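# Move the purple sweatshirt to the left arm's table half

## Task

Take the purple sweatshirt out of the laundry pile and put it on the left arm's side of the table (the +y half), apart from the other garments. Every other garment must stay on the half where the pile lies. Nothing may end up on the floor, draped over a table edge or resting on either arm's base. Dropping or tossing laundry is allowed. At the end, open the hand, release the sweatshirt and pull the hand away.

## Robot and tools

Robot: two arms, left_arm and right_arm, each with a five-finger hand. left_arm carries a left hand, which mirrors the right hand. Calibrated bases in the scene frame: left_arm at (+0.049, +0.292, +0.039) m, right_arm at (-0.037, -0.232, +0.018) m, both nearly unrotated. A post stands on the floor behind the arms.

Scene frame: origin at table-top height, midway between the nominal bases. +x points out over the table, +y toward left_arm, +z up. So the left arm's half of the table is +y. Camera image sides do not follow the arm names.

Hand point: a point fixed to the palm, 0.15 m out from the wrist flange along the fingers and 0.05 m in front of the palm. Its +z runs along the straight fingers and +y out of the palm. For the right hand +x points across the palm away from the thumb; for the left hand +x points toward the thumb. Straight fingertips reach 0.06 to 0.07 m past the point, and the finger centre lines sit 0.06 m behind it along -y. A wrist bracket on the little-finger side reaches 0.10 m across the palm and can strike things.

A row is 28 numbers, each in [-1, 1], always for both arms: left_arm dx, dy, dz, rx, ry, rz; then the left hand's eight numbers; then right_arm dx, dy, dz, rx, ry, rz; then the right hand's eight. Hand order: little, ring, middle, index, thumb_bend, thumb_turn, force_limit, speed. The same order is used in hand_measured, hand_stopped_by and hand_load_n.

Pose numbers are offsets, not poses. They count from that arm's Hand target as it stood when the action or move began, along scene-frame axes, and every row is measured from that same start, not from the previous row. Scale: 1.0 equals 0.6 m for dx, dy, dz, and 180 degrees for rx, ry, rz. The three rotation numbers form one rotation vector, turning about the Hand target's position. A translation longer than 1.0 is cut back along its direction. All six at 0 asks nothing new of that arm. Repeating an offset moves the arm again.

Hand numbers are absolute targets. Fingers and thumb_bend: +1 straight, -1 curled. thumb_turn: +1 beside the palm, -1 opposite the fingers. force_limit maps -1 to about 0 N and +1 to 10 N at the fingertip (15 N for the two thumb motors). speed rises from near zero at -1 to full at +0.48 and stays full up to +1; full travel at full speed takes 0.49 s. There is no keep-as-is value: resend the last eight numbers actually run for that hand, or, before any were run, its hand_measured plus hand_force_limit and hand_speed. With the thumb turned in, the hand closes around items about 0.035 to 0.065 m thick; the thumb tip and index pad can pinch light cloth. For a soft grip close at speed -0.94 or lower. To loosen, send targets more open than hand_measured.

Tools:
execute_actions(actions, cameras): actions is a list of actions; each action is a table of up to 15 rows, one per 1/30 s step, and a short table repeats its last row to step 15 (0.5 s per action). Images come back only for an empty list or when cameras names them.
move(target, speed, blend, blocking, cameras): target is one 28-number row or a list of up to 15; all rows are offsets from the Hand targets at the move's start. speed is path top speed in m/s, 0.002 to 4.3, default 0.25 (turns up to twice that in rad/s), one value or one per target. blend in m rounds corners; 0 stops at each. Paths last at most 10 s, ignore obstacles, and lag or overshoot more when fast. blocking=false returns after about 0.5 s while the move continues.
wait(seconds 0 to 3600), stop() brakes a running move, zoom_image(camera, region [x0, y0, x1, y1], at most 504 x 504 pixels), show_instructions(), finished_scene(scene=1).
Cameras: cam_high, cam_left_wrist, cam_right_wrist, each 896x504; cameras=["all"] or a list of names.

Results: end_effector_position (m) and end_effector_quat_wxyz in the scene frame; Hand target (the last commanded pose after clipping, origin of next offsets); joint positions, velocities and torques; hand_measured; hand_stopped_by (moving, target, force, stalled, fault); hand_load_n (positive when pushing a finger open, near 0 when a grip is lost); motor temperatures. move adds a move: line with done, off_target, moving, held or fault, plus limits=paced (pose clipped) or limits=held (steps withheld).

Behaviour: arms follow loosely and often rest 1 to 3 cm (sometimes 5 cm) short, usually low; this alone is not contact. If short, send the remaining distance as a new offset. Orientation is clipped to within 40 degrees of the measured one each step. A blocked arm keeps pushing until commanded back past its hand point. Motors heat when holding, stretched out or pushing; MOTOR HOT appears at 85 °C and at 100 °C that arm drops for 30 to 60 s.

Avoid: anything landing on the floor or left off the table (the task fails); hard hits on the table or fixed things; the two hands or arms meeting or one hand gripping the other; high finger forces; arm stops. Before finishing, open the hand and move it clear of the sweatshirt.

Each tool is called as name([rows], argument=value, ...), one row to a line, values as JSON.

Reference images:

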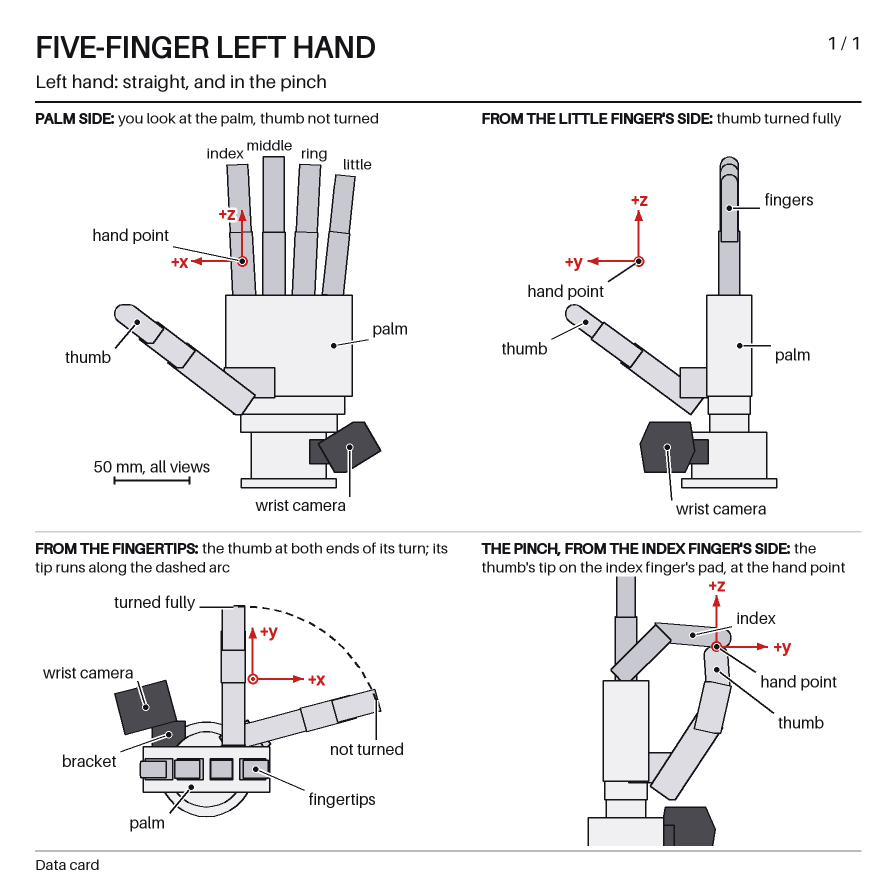

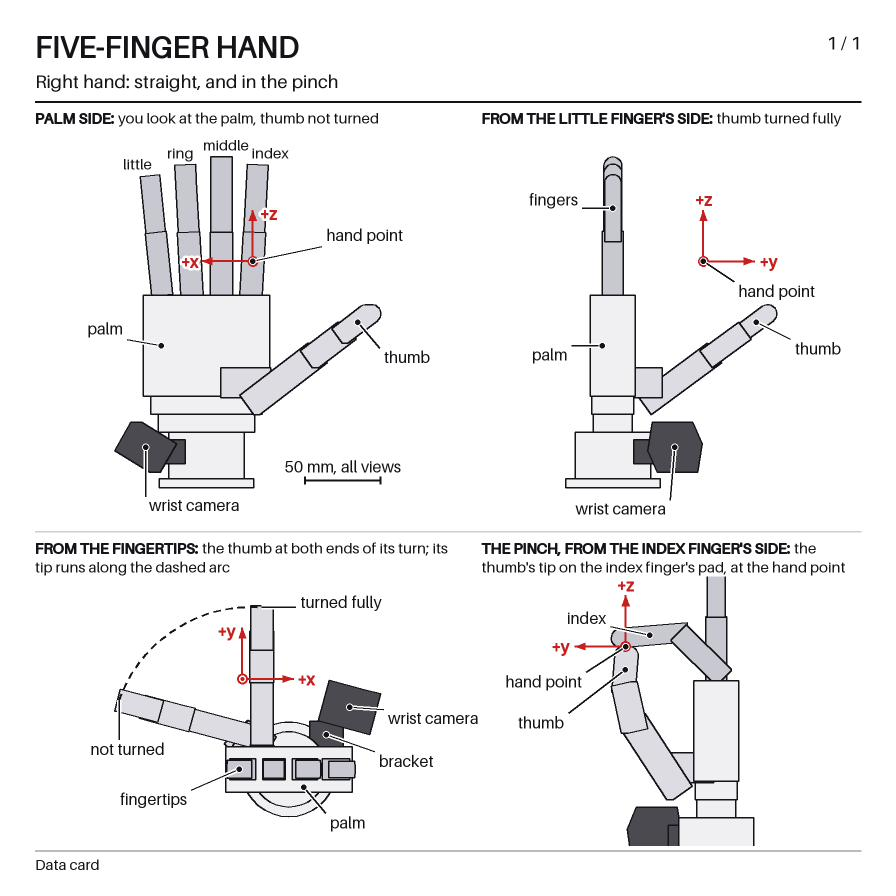

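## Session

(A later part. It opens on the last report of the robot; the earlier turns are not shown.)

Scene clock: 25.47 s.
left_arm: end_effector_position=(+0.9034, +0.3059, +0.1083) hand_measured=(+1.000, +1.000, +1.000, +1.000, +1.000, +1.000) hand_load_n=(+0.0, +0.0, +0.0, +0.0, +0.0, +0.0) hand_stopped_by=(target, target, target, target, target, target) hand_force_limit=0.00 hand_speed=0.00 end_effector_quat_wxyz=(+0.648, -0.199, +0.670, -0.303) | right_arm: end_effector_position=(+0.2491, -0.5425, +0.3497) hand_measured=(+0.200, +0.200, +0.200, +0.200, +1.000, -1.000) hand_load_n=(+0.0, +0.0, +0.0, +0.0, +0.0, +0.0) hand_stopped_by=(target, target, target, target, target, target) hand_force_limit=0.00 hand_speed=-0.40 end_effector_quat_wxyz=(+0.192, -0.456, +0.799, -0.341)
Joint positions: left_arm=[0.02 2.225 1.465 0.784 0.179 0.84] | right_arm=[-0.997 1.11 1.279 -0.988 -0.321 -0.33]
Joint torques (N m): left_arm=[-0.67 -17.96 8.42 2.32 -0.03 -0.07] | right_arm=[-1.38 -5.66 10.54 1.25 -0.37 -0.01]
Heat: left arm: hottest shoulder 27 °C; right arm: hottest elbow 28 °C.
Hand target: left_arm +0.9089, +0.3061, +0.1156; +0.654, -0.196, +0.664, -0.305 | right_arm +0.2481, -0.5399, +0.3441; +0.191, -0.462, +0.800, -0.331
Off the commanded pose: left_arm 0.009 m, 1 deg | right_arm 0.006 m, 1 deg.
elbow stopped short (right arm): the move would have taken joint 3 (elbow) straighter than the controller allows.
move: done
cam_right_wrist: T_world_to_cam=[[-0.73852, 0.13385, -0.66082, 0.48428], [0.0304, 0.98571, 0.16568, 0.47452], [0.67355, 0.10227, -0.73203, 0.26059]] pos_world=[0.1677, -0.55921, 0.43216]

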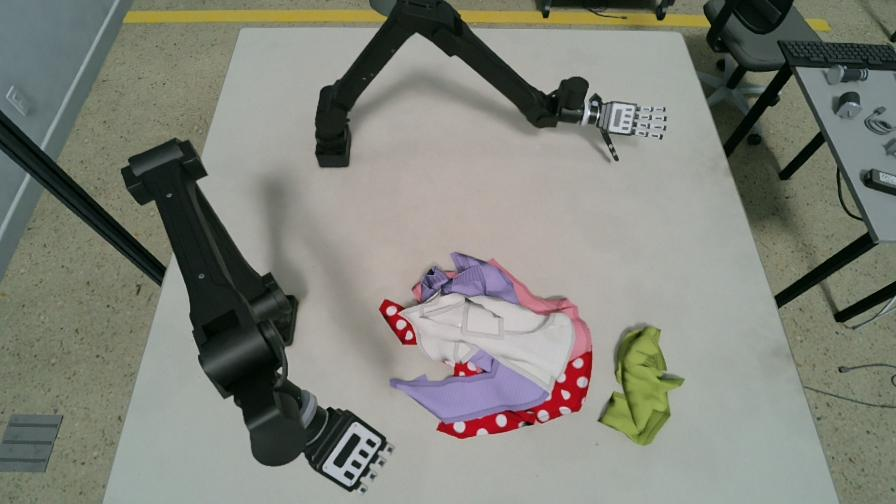

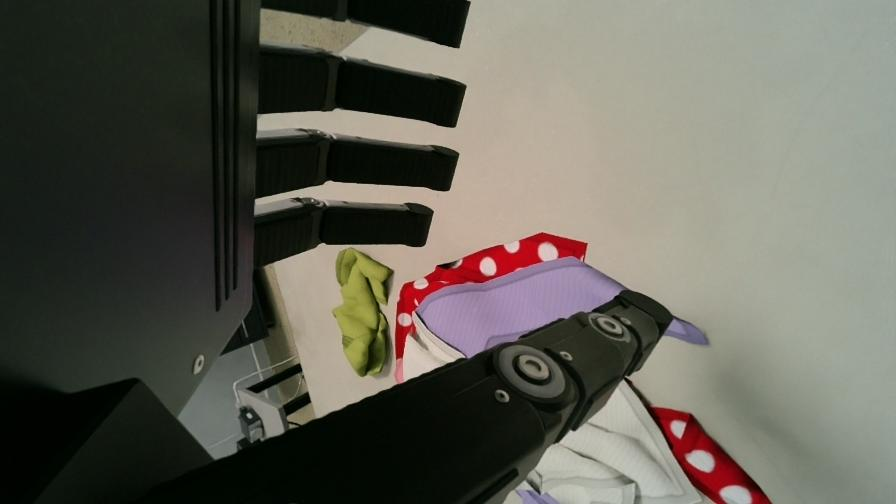

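move([
  [0,0,0,0,0,0,1,1,1,1,1,1,0,0,0.43,0.38,-0.26,0,0,0,0.1,0.1,0.1,0.1,1,-1,0,-0.4],
], speed=[0.25], cameras=["cam_high","cam_right_wrist"])

Scene clock: 27.97 s.
left_arm: end_effector_position=(+0.9034, +0.3059, +0.1083) hand_measured=(+1.000, +1.000, +1.000, +1.000, +1.000, +1.000) hand_load_n=(+0.0, +0.0, +0.0, +0.0, +0.0, +0.0) hand_stopped_by=(target, target, target, target, target, target) hand_force_limit=0.00 hand_speed=0.00 end_effector_quat_wxyz=(+0.648, -0.199, +0.670, -0.303) | right_arm: end_effector_position=(+0.4876, -0.3087, +0.1682) hand_measured=(+0.100, +0.100, +0.100, +0.100, +1.000, -1.000) hand_load_n=(+0.0, +0.0, +0.0, +0.0, +0.0, +0.0) hand_stopped_by=(target, target, target, target, target, target) hand_force_limit=0.00 hand_speed=-0.40 end_effector_quat_wxyz=(+0.171, -0.475, +0.803, -0.317)
Joint positions: left_arm=[0.02 2.225 1.465 0.784 0.179 0.84] | right_arm=[-0.134 1.42 1.093 -0.551 0.272 0.274]
Joint torques (N m): left_arm=[-0.67 -18.08 8.42 2.29 -0.04 -0.06] | right_arm=[-1.96 -9.76 13.61 2.26 0.18 0.15]
Heat: left arm: hottest shoulder 27 °C; right arm: hottest elbow 28 °C.
Hand target: left_arm +0.9089, +0.3061, +0.1156; +0.654, -0.196, +0.664, -0.305 | right_arm +0.5062, -0.3118, +0.1882; +0.191, -0.462, +0.800, -0.331
Off the commanded pose: left_arm 0.009 m, 1 deg | right_arm 0.027 m, 3 deg.
move: off_target (right_arm)
cam_right_wrist: T_world_to_cam=[[-0.78642, 0.12513, -0.60489, 0.52051], [0.01934, 0.98377, 0.17837, 0.26954], [0.61739, 0.12857, -0.77608, -0.01389]] pos_world=[0.4127, -0.32852, 0.25599]

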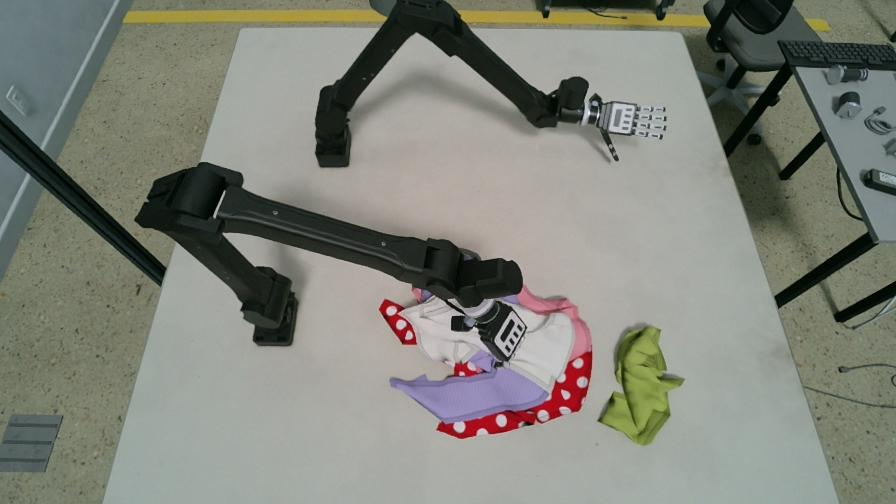

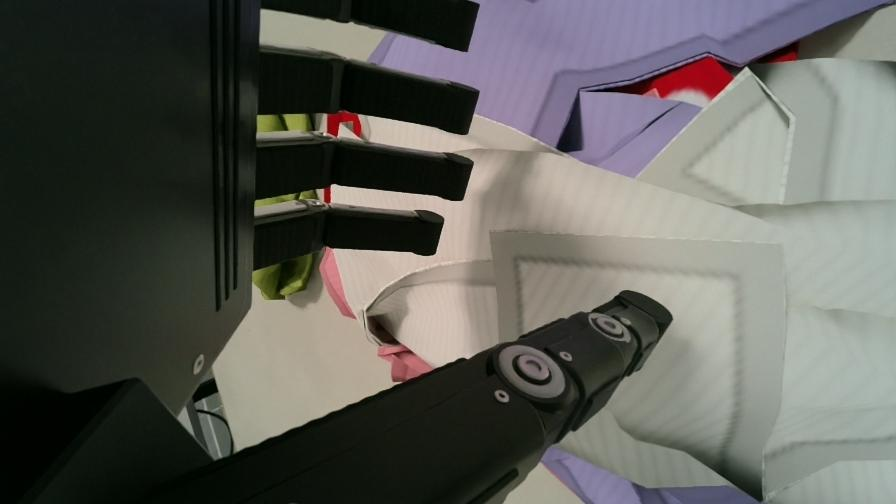

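move([
  [0,0,0,0,0,0,1,1,1,1,1,1,0,0,0.01,0,-0.17,0,0,0,-0.9,-0.9,0.1,0.1,1,-1,0,-0.2],
], speed=[0.15], cameras=["cam_high","cam_right_wrist"])

Scene clock: 29.27 s.
left_arm: end_effector_position=(+0.9034, +0.3059, +0.1083) hand_measured=(+1.000, +1.000, +1.000, +1.000, +1.000, +1.000) hand_load_n=(+0.0, +0.0, +0.0, +0.0, +0.0, +0.0) hand_stopped_by=(target, target, target, target, target, target) hand_force_limit=0.00 hand_speed=0.00 end_effector_quat_wxyz=(+0.648, -0.199, +0.670, -0.303) | right_arm: end_effector_position=(+0.5125, -0.3123, +0.1005) hand_measured=(-0.900, -0.900, +0.100, +0.100, +1.000, -1.000) hand_load_n=(+0.0, +0.0, +0.0, -1.0, +0.0, -0.5) hand_stopped_by=(target, target, target, target, target, target) hand_force_limit=0.00 hand_speed=-0.20 end_effector_quat_wxyz=(+0.196, -0.463, +0.796, -0.336)
Joint positions: left_arm=[0.02 2.225 1.465 0.784 0.179 0.84] | right_arm=[-0.134 1.532 0.992 -0.269 0.274 0.277]
Joint torques (N m): left_arm=[-0.5 -18.02 8.44 2.33 -0.04 -0.07] | right_arm=[-1.79 -9.23 8.69 2.33 0.16 0.16]
Heat: left arm: hottest shoulder 27 °C; right arm: hottest elbow 28 °C.
Hand target: left_arm +0.9089, +0.3061, +0.1156; +0.654, -0.196, +0.664, -0.305 | right_arm +0.5121, -0.3118, +0.0860; +0.191, -0.462, +0.800, -0.331
Off the commanded pose: left_arm 0.009 m, 1 deg | right_arm 0.014 m, 1 deg.
move: off_target (right_arm)
cam_right_wrist: T_world_to_cam=[[-0.74277, 0.12291, -0.65817, 0.48189], [0.01135, 0.98518, 0.17117, 0.28986], [0.66945, 0.11967, -0.73315, -0.1151]] pos_world=[0.43169, -0.33102, 0.18316]

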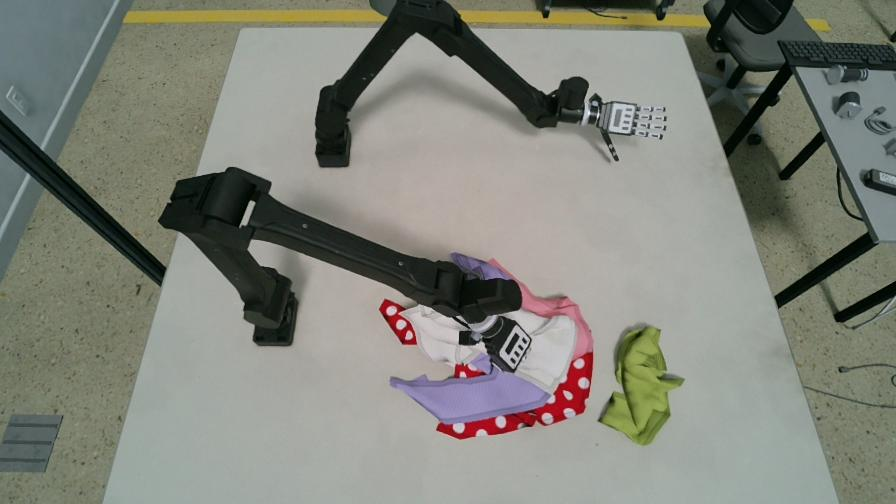

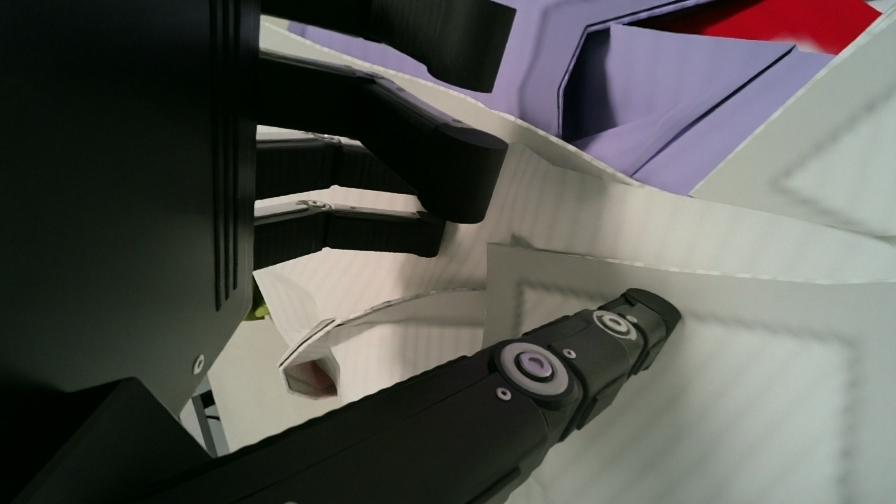

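move([
  [0,0,0,0,0,0,1,1,1,1,1,1,0,0,0,0,-0.04,0,0,0,-0.9,-0.9,0.1,0.1,1,-1,0,-0.2],
], speed=[0.08], cameras=["cam_right_wrist"])

Scene clock: 30.13 s.
left_arm: end_effector_position=(+0.9034, +0.3059, +0.1083) hand_measured=(+1.000, +1.000, +1.000, +1.000, +1.000, +1.000) hand_load_n=(+0.0, +0.0, +0.0, +0.0, +0.0, +0.0) hand_stopped_by=(target, target, target, target, target, target) hand_force_limit=0.00 hand_speed=0.00 end_effector_quat_wxyz=(+0.648, -0.199, +0.670, -0.303) | right_arm: end_effector_position=(+0.5175, -0.3131, +0.0886) hand_measured=(-0.900, -0.900, +0.100, +0.100, +1.000, -1.000) hand_load_n=(+0.0, +0.0, -0.5, -1.0, +0.0, -1.0) hand_stopped_by=(target, target, target, target, target, target) hand_force_limit=0.00 hand_speed=-0.20 end_effector_quat_wxyz=(+0.205, -0.459, +0.793, -0.344)
Joint positions: left_arm=[0.02 2.225 1.465 0.784 0.179 0.84] | right_arm=[-0.134 1.554 0.969 -0.199 0.275 0.277]
Joint torques (N m): left_arm=[-0.56 -18.2 8.42 2.33 -0.04 -0.07] | right_arm=[-1.61 -8.29 7.83 2.13 0.15 0.16]
Heat: left arm: hottest shoulder 27 °C; right arm: hottest elbow 28 °C.
Hand target: left_arm +0.9089, +0.3061, +0.1156; +0.654, -0.196, +0.664, -0.305 | right_arm +0.5122, -0.3118, +0.0621; +0.191, -0.462, +0.800, -0.331
Off the commanded pose: left_arm 0.009 m, 1 deg | right_arm 0.027 m, 2 deg.
move: off_target (right_arm)
cam_right_wrist: T_world_to_cam=[[-0.72609, 0.12077, -0.67691, 0.47015], [0.00765, 0.98581, 0.16767, 0.29511], [0.68756, 0.11656, -0.71671, -0.13886]] pos_world=[0.43459, -0.33152, 0.16925]

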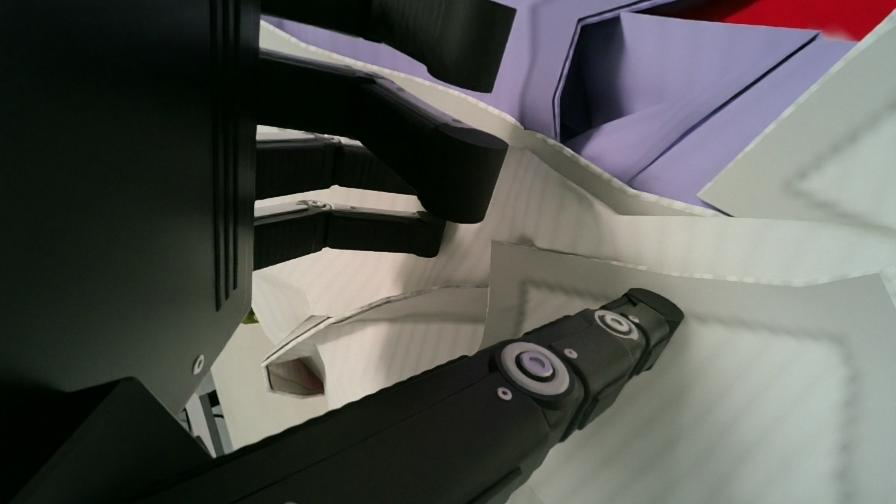

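move([
  [0,0,0,0,0,0,1,1,1,1,1,1,0,0,0,0,0,0,0,0,-0.9,-0.9,-0.6,-0.6,-0.2,-1,0,-0.4],
], speed=[0.08], cameras=["cam_right_wrist"])

Scene clock: 31.17 s.
left_arm: end_effector_position=(+0.9034, +0.3059, +0.1083) hand_measured=(+1.000, +1.000, +1.000, +1.000, +1.000, +1.000) hand_load_n=(-0.5, +0.0, +0.0, +0.0, +0.0, +0.0) hand_stopped_by=(target, target, target, target, target, target) hand_force_limit=0.00 hand_speed=0.00 end_effector_quat_wxyz=(+0.648, -0.199, +0.670, -0.303) | right_arm: end_effector_position=(+0.5148, -0.3131, +0.0810) hand_measured=(-0.900, -0.900, -0.600, -0.600, +0.412, -1.000) hand_load_n=(+0.0, +0.0, +0.5, +0.0, +9.5, +0.0) hand_stopped_by=(target, target, target, target, force, target) hand_force_limit=0.00 hand_speed=-0.40 end_effector_quat_wxyz=(+0.200, -0.461, +0.795, -0.340)
Joint positions: left_arm=[0.02 2.225 1.465 0.784 0.179 0.84] | right_arm=[-0.134 1.564 0.963 -0.197 0.277 0.278]
Joint torques (N m): left_arm=[-0.44 -18.02 8.39 2.35 -0.03 -0.08] | right_arm=[-1.55 -8.76 8.31 2.15 0.05 0.16]
Heat: left arm: hottest shoulder 27 °C; right arm: hottest elbow 28 °C.
Hand target: left_arm +0.9089, +0.3061, +0.1156; +0.654, -0.196, +0.664, -0.305 | right_arm +0.5120, -0.3118, +0.0619; +0.191, -0.462, +0.800, -0.331
Off the commanded pose: left_arm 0.009 m, 1 deg | right_arm 0.019 m, 2 deg.
move: done
cam_right_wrist: T_world_to_cam=[[-0.73479, 0.12242, -0.66716, 0.46725], [0.01148, 0.98568, 0.16823, 0.29434], [0.6782, 0.11596, -0.72567, -0.13719]] pos_world=[0.43299, -0.33142, 0.16265]

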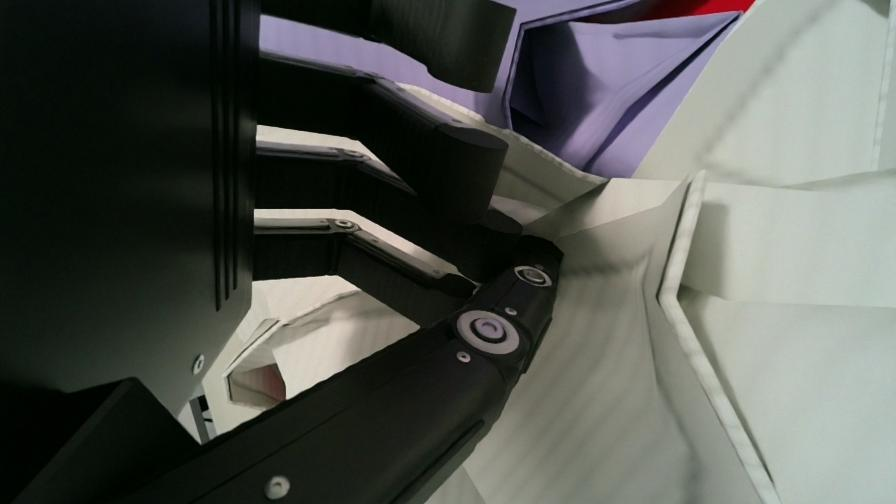

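Grasped; lift and look.

move([
  [0,0,0,0,0,0,1,1,1,1,1,1,0,0,0,0,0.2,0,0,0,-0.9,-0.9,-0.6,-0.6,-0.2,-1,0,-0.4],
], speed=[0.12], cameras=["cam_high","cam_right_wrist"])

zoom_image(camera="cam_high", region=[370, 225, 700, 455])

Scene clock: 32.83 s.
left_arm: end_effector_position=(+0.9034, +0.3059, +0.1083) hand_measured=(+1.000, +1.000, +1.000, +1.000, +1.000, +1.000) hand_load_n=(+0.0, +0.0, +0.0, +0.0, +0.0, +0.0) hand_stopped_by=(target, target, target, target, target, target) hand_force_limit=0.00 hand_speed=0.00 end_effector_quat_wxyz=(+0.648, -0.199, +0.670, -0.303) | right_arm: end_effector_position=(+0.5029, -0.3115, +0.1691) hand_measured=(-0.900, -0.900, -0.600, -0.600, +0.412, -1.000) hand_load_n=(+0.0, +0.0, +0.5, +0.0, +9.0, +0.0) hand_stopped_by=(target, target, target, target, force, target) hand_force_limit=0.00 hand_speed=-0.40 end_effector_quat_wxyz=(+0.184, -0.467, +0.800, -0.328)
Joint positions: left_arm=[0.02 2.225 1.465 0.784 0.179 0.84] | right_arm=[-0.134 1.44 1.102 -0.503 0.277 0.278]
Joint torques (N m): left_arm=[-0.56 -17.96 8.44 2.25 -0.03 -0.06] | right_arm=[-1.61 -9.93 13.2 1.21 0.08 0.15]
Heat: left arm: hottest shoulder 27 °C; right arm: hottest elbow 28 °C.
Hand target: left_arm +0.9089, +0.3061, +0.1156; +0.654, -0.196, +0.664, -0.305 | right_arm +0.5121, -0.3119, +0.1820; +0.191, -0.462, +0.800, -0.331
Off the commanded pose: left_arm 0.009 m, 1 deg | right_arm 0.016 m, 1 deg.
move: off_target (right_arm)
cam_right_wrist: T_world_to_cam=[[-0.76214, 0.12665, -0.6349, 0.52675], [0.01918, 0.98467, 0.17339, 0.27305], [0.64713, 0.11997, -0.75289, -0.04385]] pos_world=[0.4246, -0.33032, 0.25407]

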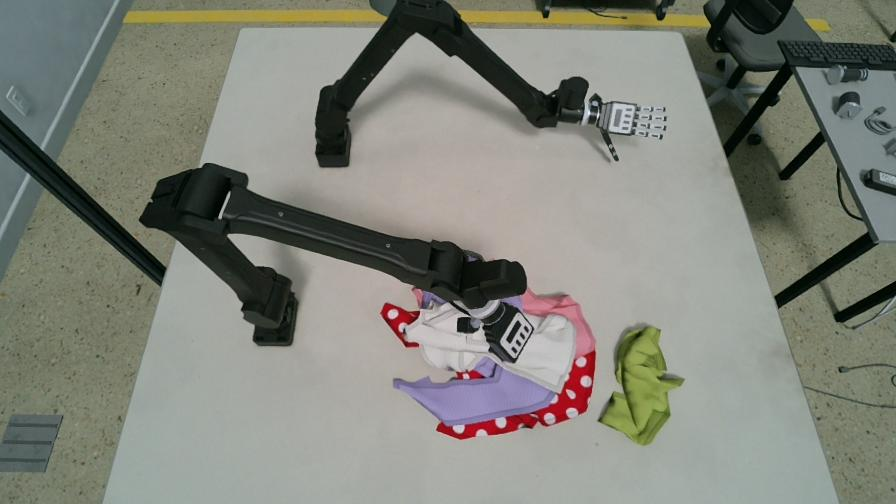

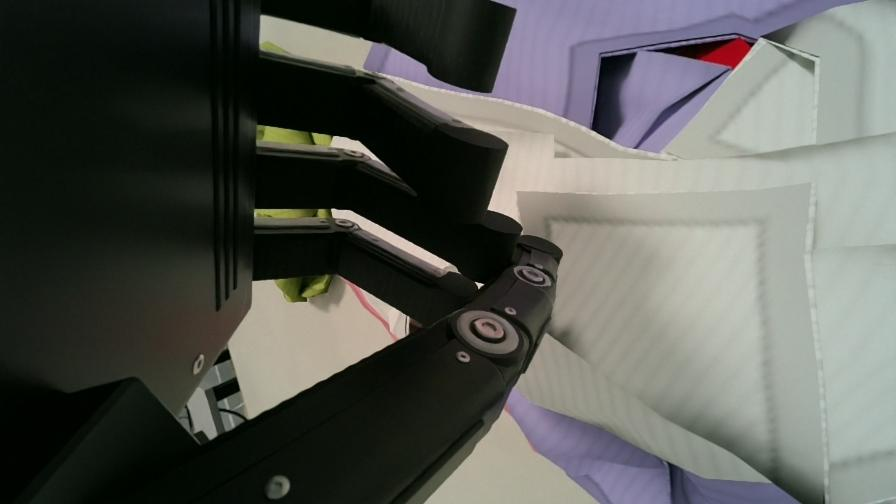

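Scaled by 1.527 from the camera's image (finer frame: 1280x720).

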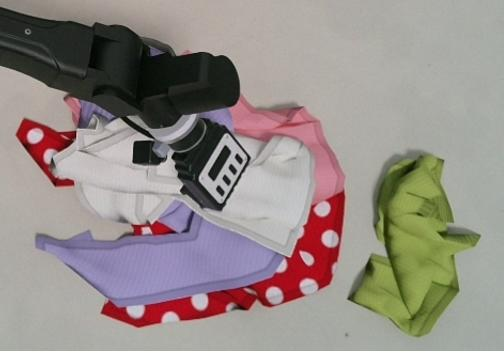

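move([
  [0,0,0,0,0,0,1,1,1,1,1,1,0,0,0,0,-0.12,0,0,0,0.2,0.2,0.2,0.2,1,-1,0,-0.1],
  [0,0,0,0,0,0,1,1,1,1,1,1,0,0,0,0,-0.24,0,0,0,0.2,0.2,0.2,0.2,1,-1,0,-0.1],
], speed=[0.12,0.08], cameras=["cam_high","cam_right_wrist"])

Scene clock: 35.43 s.
left_arm: end_effector_position=(+0.9034, +0.3059, +0.1083) hand_measured=(+1.000, +1.000, +1.000, +1.000, +1.000, +1.000) hand_load_n=(+0.0, +0.0, +0.0, +0.0, +0.0, +0.0) hand_stopped_by=(target, target, target, target, target, target) hand_force_limit=0.00 hand_speed=0.00 end_effector_quat_wxyz=(+0.648, -0.199, +0.670, -0.303) | right_arm: end_effector_position=(+0.5227, -0.3141, +0.0784) hand_measured=(+0.200, +0.200, +0.200, +0.200, +1.000, -1.000) hand_load_n=(+0.0, +0.0, -1.0, -0.5, +0.0, -1.0) hand_stopped_by=(target, target, target, target, target, target) hand_force_limit=0.00 hand_speed=-0.10 end_effector_quat_wxyz=(+0.215, -0.454, +0.790, -0.352)
Joint positions: left_arm=[0.02 2.225 1.465 0.784 0.179 0.84] | right_arm=[-0.134 1.576 0.948 -0.129 0.277 0.278]
Joint torques (N m): left_arm=[-0.73 -17.9 8.46 2.36 -0.04 -0.05] | right_arm=[-1.55 -7.12 6.94 2.15 0.07 0.15]
Heat: left arm: hottest shoulder 27 °C; right arm: hottest elbow 28 °C.
Hand target: left_arm +0.9089, +0.3061, +0.1156; +0.654, -0.196, +0.664, -0.305 | right_arm +0.5120, -0.3119, +0.0381; +0.191, -0.462, +0.800, -0.331
Off the commanded pose: left_arm 0.009 m, 1 deg | right_arm 0.042 m, 4 deg.
move: off_target (right_arm)
cam_right_wrist: T_world_to_cam=[[-0.70672, 0.11942, -0.69734, 0.45827], [0.00512, 0.98649, 0.16375, 0.2996], [0.70747, 0.11215, -0.69778, -0.16291]] pos_world=[0.43759, -0.33202, 0.15684]

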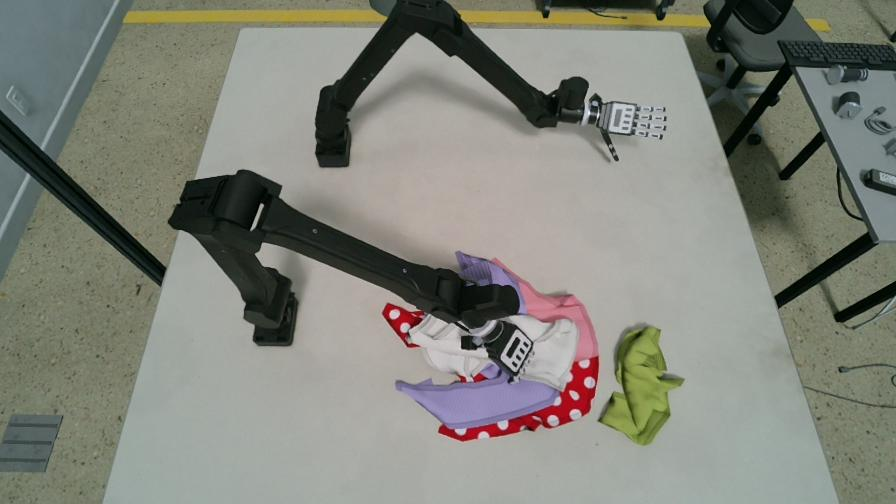

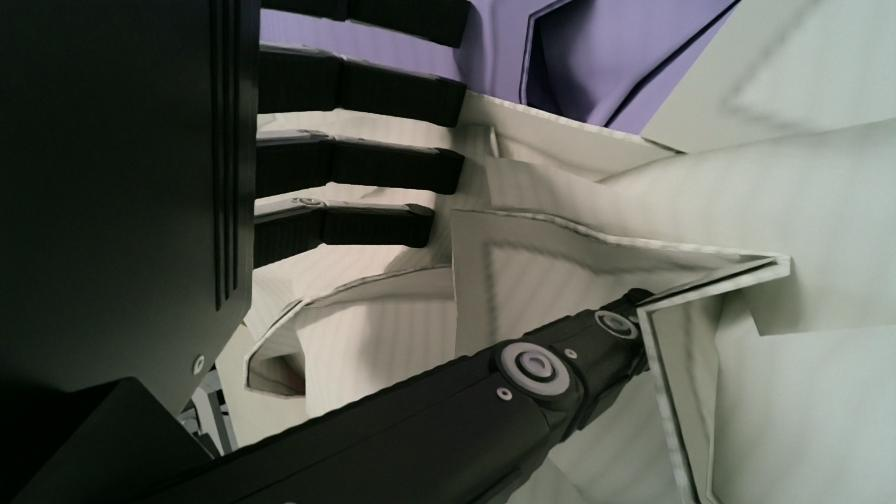

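move([
  [0,0,0,0,0,0,1,1,1,1,1,1,0,0,0,0,0,0,0,0,-0.6,-0.6,-0.6,-0.6,-0.2,-1,0,-0.5],
], speed=[0.08], cameras=["cam_high","cam_right_wrist"])

Scene clock: 36.67 s.
left_arm: end_effector_position=(+0.9034, +0.3059, +0.1083) hand_measured=(+1.000, +1.000, +1.000, +1.000, +1.000, +1.000) hand_load_n=(+0.0, +0.0, +0.0, +0.0, +0.0, +0.0) hand_stopped_by=(target, target, target, target, target, target) hand_force_limit=0.00 hand_speed=0.00 end_effector_quat_wxyz=(+0.648, -0.199, +0.670, -0.303) | right_arm: end_effector_position=(+0.5189, -0.3140, +0.0646) hand_measured=(-0.600, -0.600, -0.600, -0.600, +0.532, -1.000) hand_load_n=(+0.0, +0.0, +1.5, +0.5, +7.5, +0.5) hand_stopped_by=(target, target, target, target, force, target) hand_force_limit=0.00 hand_speed=-0.50 end_effector_quat_wxyz=(+0.205, -0.457, +0.793, -0.346)
Joint positions: left_arm=[0.02 2.225 1.465 0.784 0.179 0.84] | right_arm=[-0.134 1.597 0.942 -0.125 0.279 0.278]
Joint torques (N m): left_arm=[-0.73 -18.08 8.39 2.35 -0.05 -0.08] | right_arm=[-1.55 -8.41 7.64 1.99 -0.04 0.16]
Heat: left arm: hottest shoulder 27 °C; right arm: hottest elbow 28 °C.
Hand target: left_arm +0.9089, +0.3061, +0.1156; +0.654, -0.196, +0.664, -0.305 | right_arm +0.5121, -0.3118, +0.0381; +0.191, -0.462, +0.800, -0.331
Off the commanded pose: left_arm 0.009 m, 1 deg | right_arm 0.027 m, 3 deg.
move: done
cam_right_wrist: T_world_to_cam=[[-0.72304, 0.12166, -0.68001, 0.45397], [0.01071, 0.98623, 0.16505, 0.29875], [0.69073, 0.11206, -0.71438, -0.1602]] pos_world=[0.43569, -0.33191, 0.14495]

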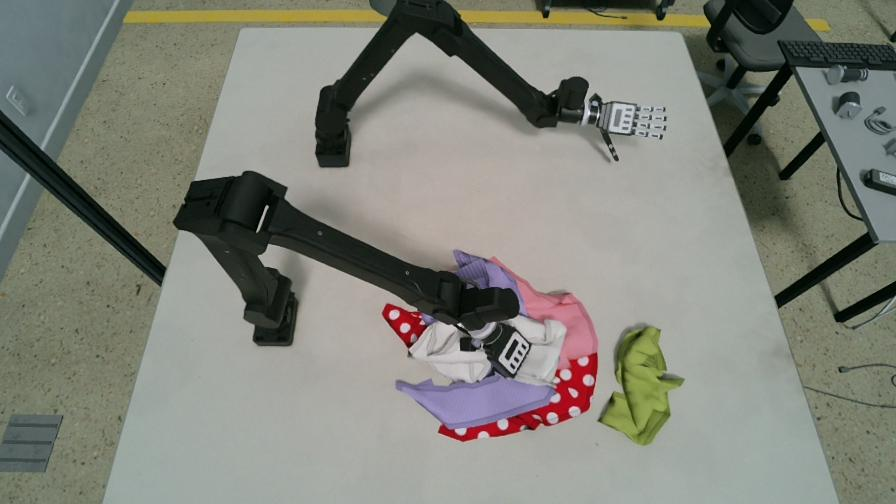

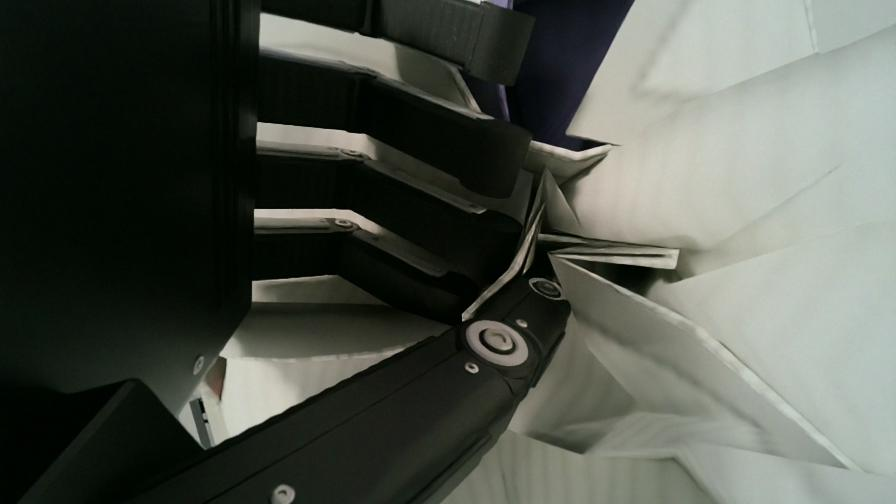

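Clearly a fold of white is held now. Lift.

move([
  [0,0,0,0,0,0,1,1,1,1,1,1,0,0,0,0,0.3,0,0,0,-0.6,-0.6,-0.6,-0.6,-0.2,-1,0,-0.5],
], speed=[0.12], cameras=["cam_high","cam_right_wrist"])

zoom_image(camera="cam_high", region=[370, 225, 700, 455])

Scene clock: 38.87 s.
left_arm: end_effector_position=(+0.9034, +0.3059, +0.1083) hand_measured=(+1.000, +1.000, +1.000, +1.000, +1.000, +1.000) hand_load_n=(+0.0, +0.0, +0.0, +0.0, +0.0, -0.5) hand_stopped_by=(target, target, target, target, target, target) hand_force_limit=0.00 hand_speed=0.00 end_effector_quat_wxyz=(+0.648, -0.199, +0.670, -0.303) | right_arm: end_effector_position=(+0.5025, -0.3117, +0.2013) hand_measured=(-0.600, -0.600, -0.600, -0.600, +0.532, -1.000) hand_load_n=(+0.0, +0.0, +1.5, +0.0, +3.0, +1.5) hand_stopped_by=(target, target, target, target, force, target) hand_force_limit=0.00 hand_speed=-0.50 end_effector_quat_wxyz=(+0.181, -0.468, +0.801, -0.327)
Joint positions: left_arm=[0.02 2.225 1.465 0.784 0.179 0.84] | right_arm=[-0.134 1.418 1.17 -0.6 0.278 0.278]
Joint torques (N m): left_arm=[-0.67 -17.79 8.46 2.33 -0.03 -0.07] | right_arm=[-1.49 -10.11 13.81 1.22 0.02 0.15]
Heat: left arm: hottest shoulder 28 °C; right arm: hottest elbow 29 °C.
Hand target: left_arm +0.9089, +0.3061, +0.1156; +0.654, -0.196, +0.664, -0.305 | right_arm +0.5121, -0.3118, +0.2181; +0.191, -0.462, +0.800, -0.331
Off the commanded pose: left_arm 0.009 m, 1 deg | right_arm 0.019 m, 1 deg.
move: off_target (right_arm)
cam_right_wrist: T_world_to_cam=[[-0.76689, 0.12732, -0.62903, 0.54829], [0.02126, 0.98463, 0.17336, 0.26657], [0.64143, 0.11958, -0.75781, -0.01557]] pos_world=[0.4248, -0.33042, 0.28688]

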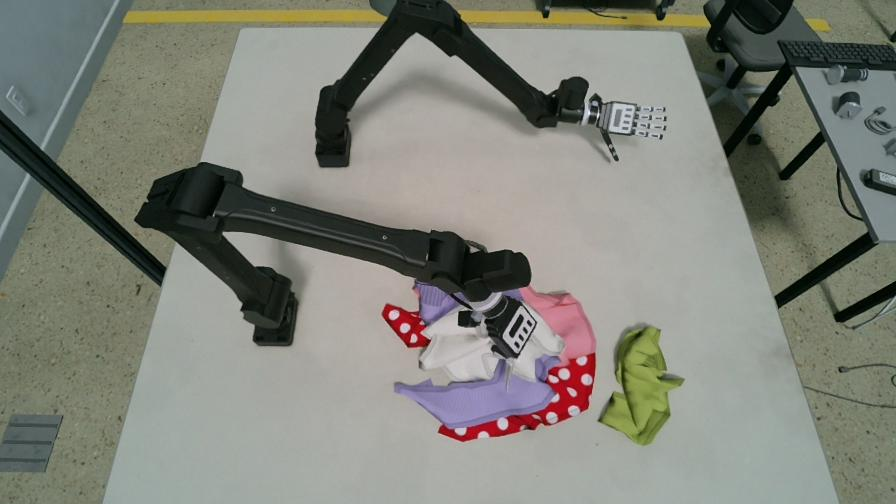

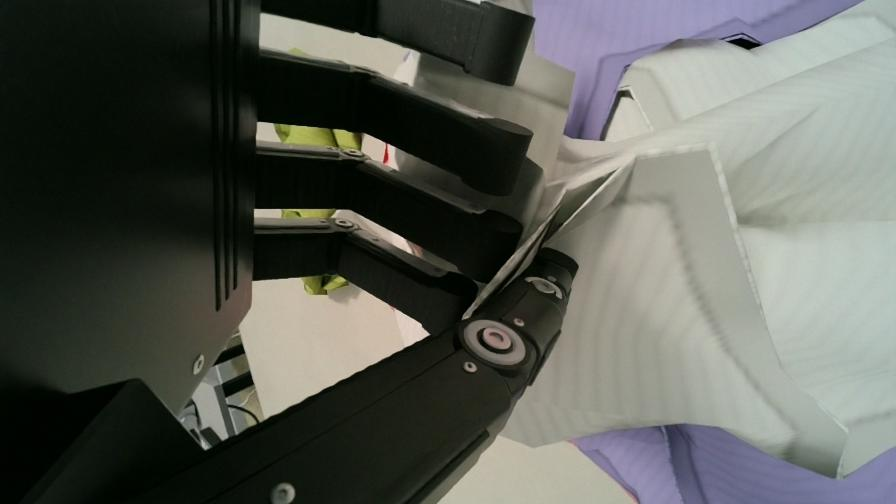

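Scaled by 1.527 from the camera's image (finer frame: 1280x720).

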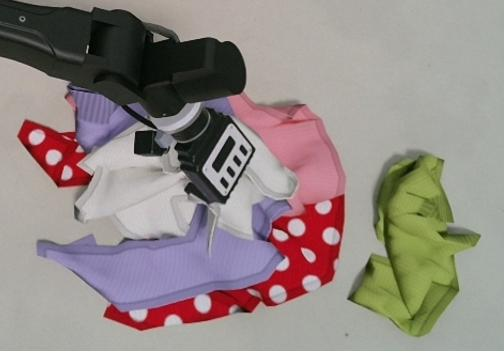

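move([
  [0,0,0,0,0,0,1,1,1,1,1,1,0,0,0.03,-0.03,0.43,0,0,0,-0.6,-0.6,-0.6,-0.6,-0.2,-1,0,-0.5],
  [0,0,0,0,0,0,1,1,1,1,1,1,0,0,0.3,-0.1,0.45,0,0,0,-0.6,-0.6,-0.6,-0.6,-0.2,-1,0,-0.5],
  [0,0,0,0,0,0,1,1,1,1,1,1,0,0,0.55,-0.15,0.3,0,0,0,-0.6,-0.6,-0.6,-0.6,-0.2,-1,0,-0.5],
], speed=[0.15,0.2,0.2], blend=[0.05,0.05,0], cameras=["cam_high","cam_right_wrist"])

Scene clock: 43.17 s.
left_arm: end_effector_position=(+0.9034, +0.3059, +0.1083) hand_measured=(+1.000, +1.000, +1.000, +1.000, +1.000, +1.000) hand_load_n=(+0.0, +0.0, +0.0, +0.0, +0.0, -0.5) hand_stopped_by=(target, target, target, target, target, target) hand_force_limit=0.00 hand_speed=0.00 end_effector_quat_wxyz=(+0.648, -0.199, +0.670, -0.303) | right_arm: end_effector_position=(+0.8378, -0.3909, +0.3775) hand_measured=(-0.600, -0.600, -0.600, -0.600, +0.532, -1.000) hand_load_n=(+0.0, +0.0, +1.5, +0.0, +3.0, +1.0) hand_stopped_by=(target, target, target, target, force, target) hand_force_limit=0.00 hand_speed=-0.50 end_effector_quat_wxyz=(+0.301, -0.418, +0.745, -0.424)
Joint positions: left_arm=[0.02 2.225 1.465 0.784 0.179 0.84] | right_arm=[-0.181 2.374 2.894 -1.012 0.235 0.232]
Joint torques (N m): left_arm=[-0.56 -18.26 8.39 2.28 -0.04 -0.07] | right_arm=[-2.73 -21.36 13.26 2.91 -0.05 -0.03]
Heat: left arm: hottest shoulder 28 °C; right arm: hottest elbow 29 °C.
Hand target: left_arm +0.9089, +0.3061, +0.1156; +0.654, -0.196, +0.664, -0.305 | right_arm +0.8421, -0.4019, +0.3979; +0.191, -0.462, +0.800, -0.331
Off the commanded pose: left_arm 0.009 m, 1 deg | right_arm 0.024 m, 18 deg.
elbow stopped short (right arm): the move would have taken joint 3 (elbow) straighter than the controller allows.
move: off_target (right_arm)
cam_right_wrist: T_world_to_cam=[[-0.51492, 0.07146, -0.85425, 0.77843], [-0.04248, 0.99317, 0.10869, 0.38811], [0.85618, 0.09226, -0.50837, -0.37252]] pos_world=[0.73626, -0.40672, 0.43342]

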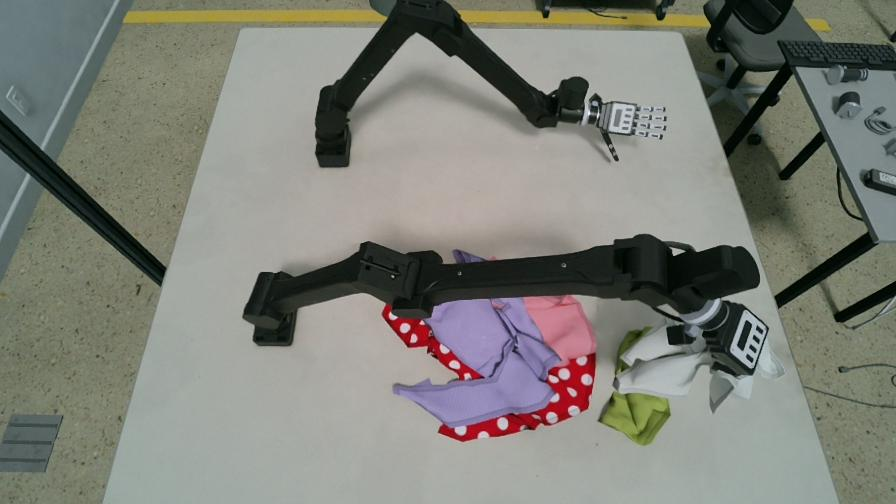

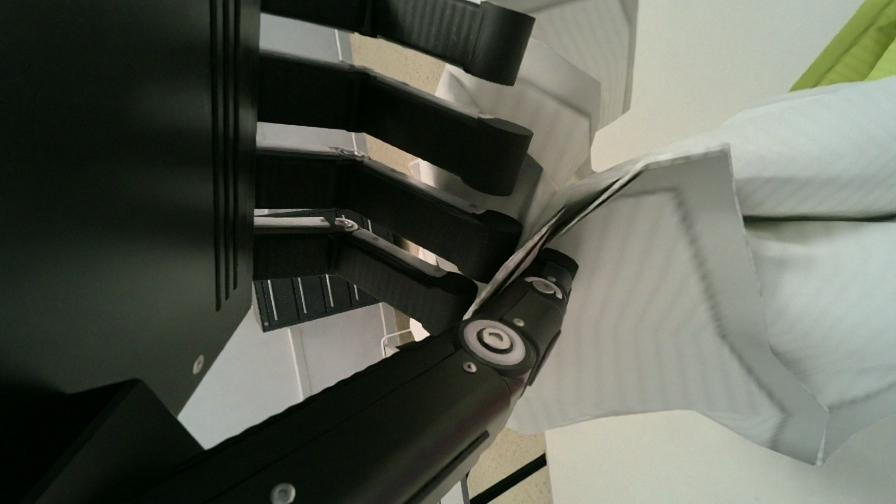

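move([
  [0,0,0,0,0,0,1,1,1,1,1,1,0,0,-0.01,-0.08,-0.54,0,0,0,-0.6,-0.6,-0.6,-0.6,-0.2,-1,0,-0.5],
], speed=[0.2], cameras=["cam_high","cam_right_wrist"])

Scene clock: 45.73 s.
left_arm: end_effector_position=(+0.9034, +0.3059, +0.1083) hand_measured=(+1.000, +1.000, +1.000, +1.000, +1.000, +1.000) hand_load_n=(+0.0, +0.0, +0.0, +0.0, +0.0, +0.0) hand_stopped_by=(target, target, target, target, target, target) hand_force_limit=0.00 hand_speed=0.00 end_effector_quat_wxyz=(+0.648, -0.199, +0.670, -0.303) | right_arm: end_effector_position=(+0.8327, -0.4422, +0.0724) hand_measured=(-0.600, -0.600, -0.600, -0.600, +0.532, -1.000) hand_load_n=(+0.0, +0.0, +1.5, +0.0, +3.0, +1.5) hand_stopped_by=(target, target, target, target, force, target) hand_force_limit=0.00 hand_speed=-0.50 end_effector_quat_wxyz=(+0.191, -0.461, +0.802, -0.328)
Joint positions: left_arm=[0.02 2.225 1.465 0.784 0.179 0.84] | right_arm=[-0.245 2.487 2.439 -0.764 0.196 0.209]
Joint torques (N m): left_arm=[-0.79 -18.02 8.42 2.32 -0.05 -0.07] | right_arm=[-2.43 -21.77 14.31 1.32 -0.03 -0.03]
Heat: left arm: hottest shoulder 28 °C; right arm: hottest elbow 29 °C.
Hand target: left_arm +0.9089, +0.3061, +0.1156; +0.654, -0.196, +0.664, -0.305 | right_arm +0.8362, -0.4499, +0.0740; +0.191, -0.462, +0.800, -0.331
Off the commanded pose: left_arm 0.009 m, 1 deg | right_arm 0.009 m, 0 deg.
move: done
cam_right_wrist: T_world_to_cam=[[-0.75146, 0.13971, -0.64482, 0.73079], [0.02424, 0.98251, 0.18462, 0.4062], [0.65933, 0.1231, -0.7417, -0.32394]] pos_world=[0.7529, -0.46131, 0.15597]

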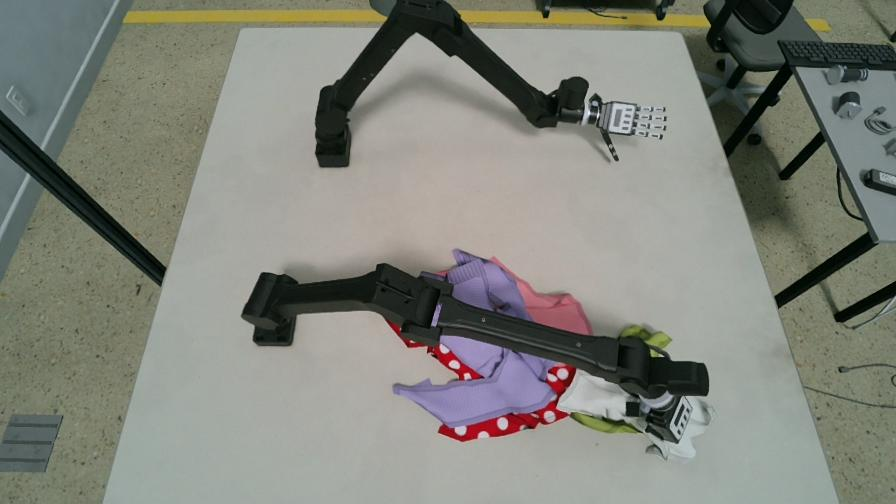

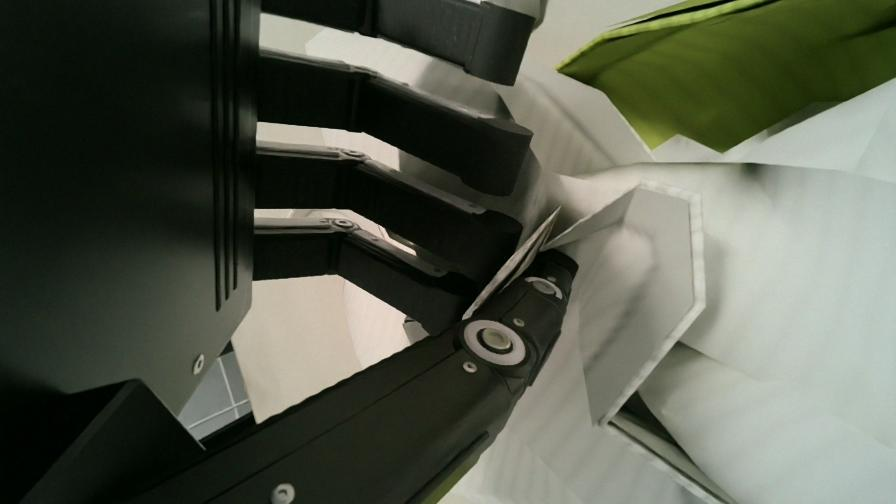

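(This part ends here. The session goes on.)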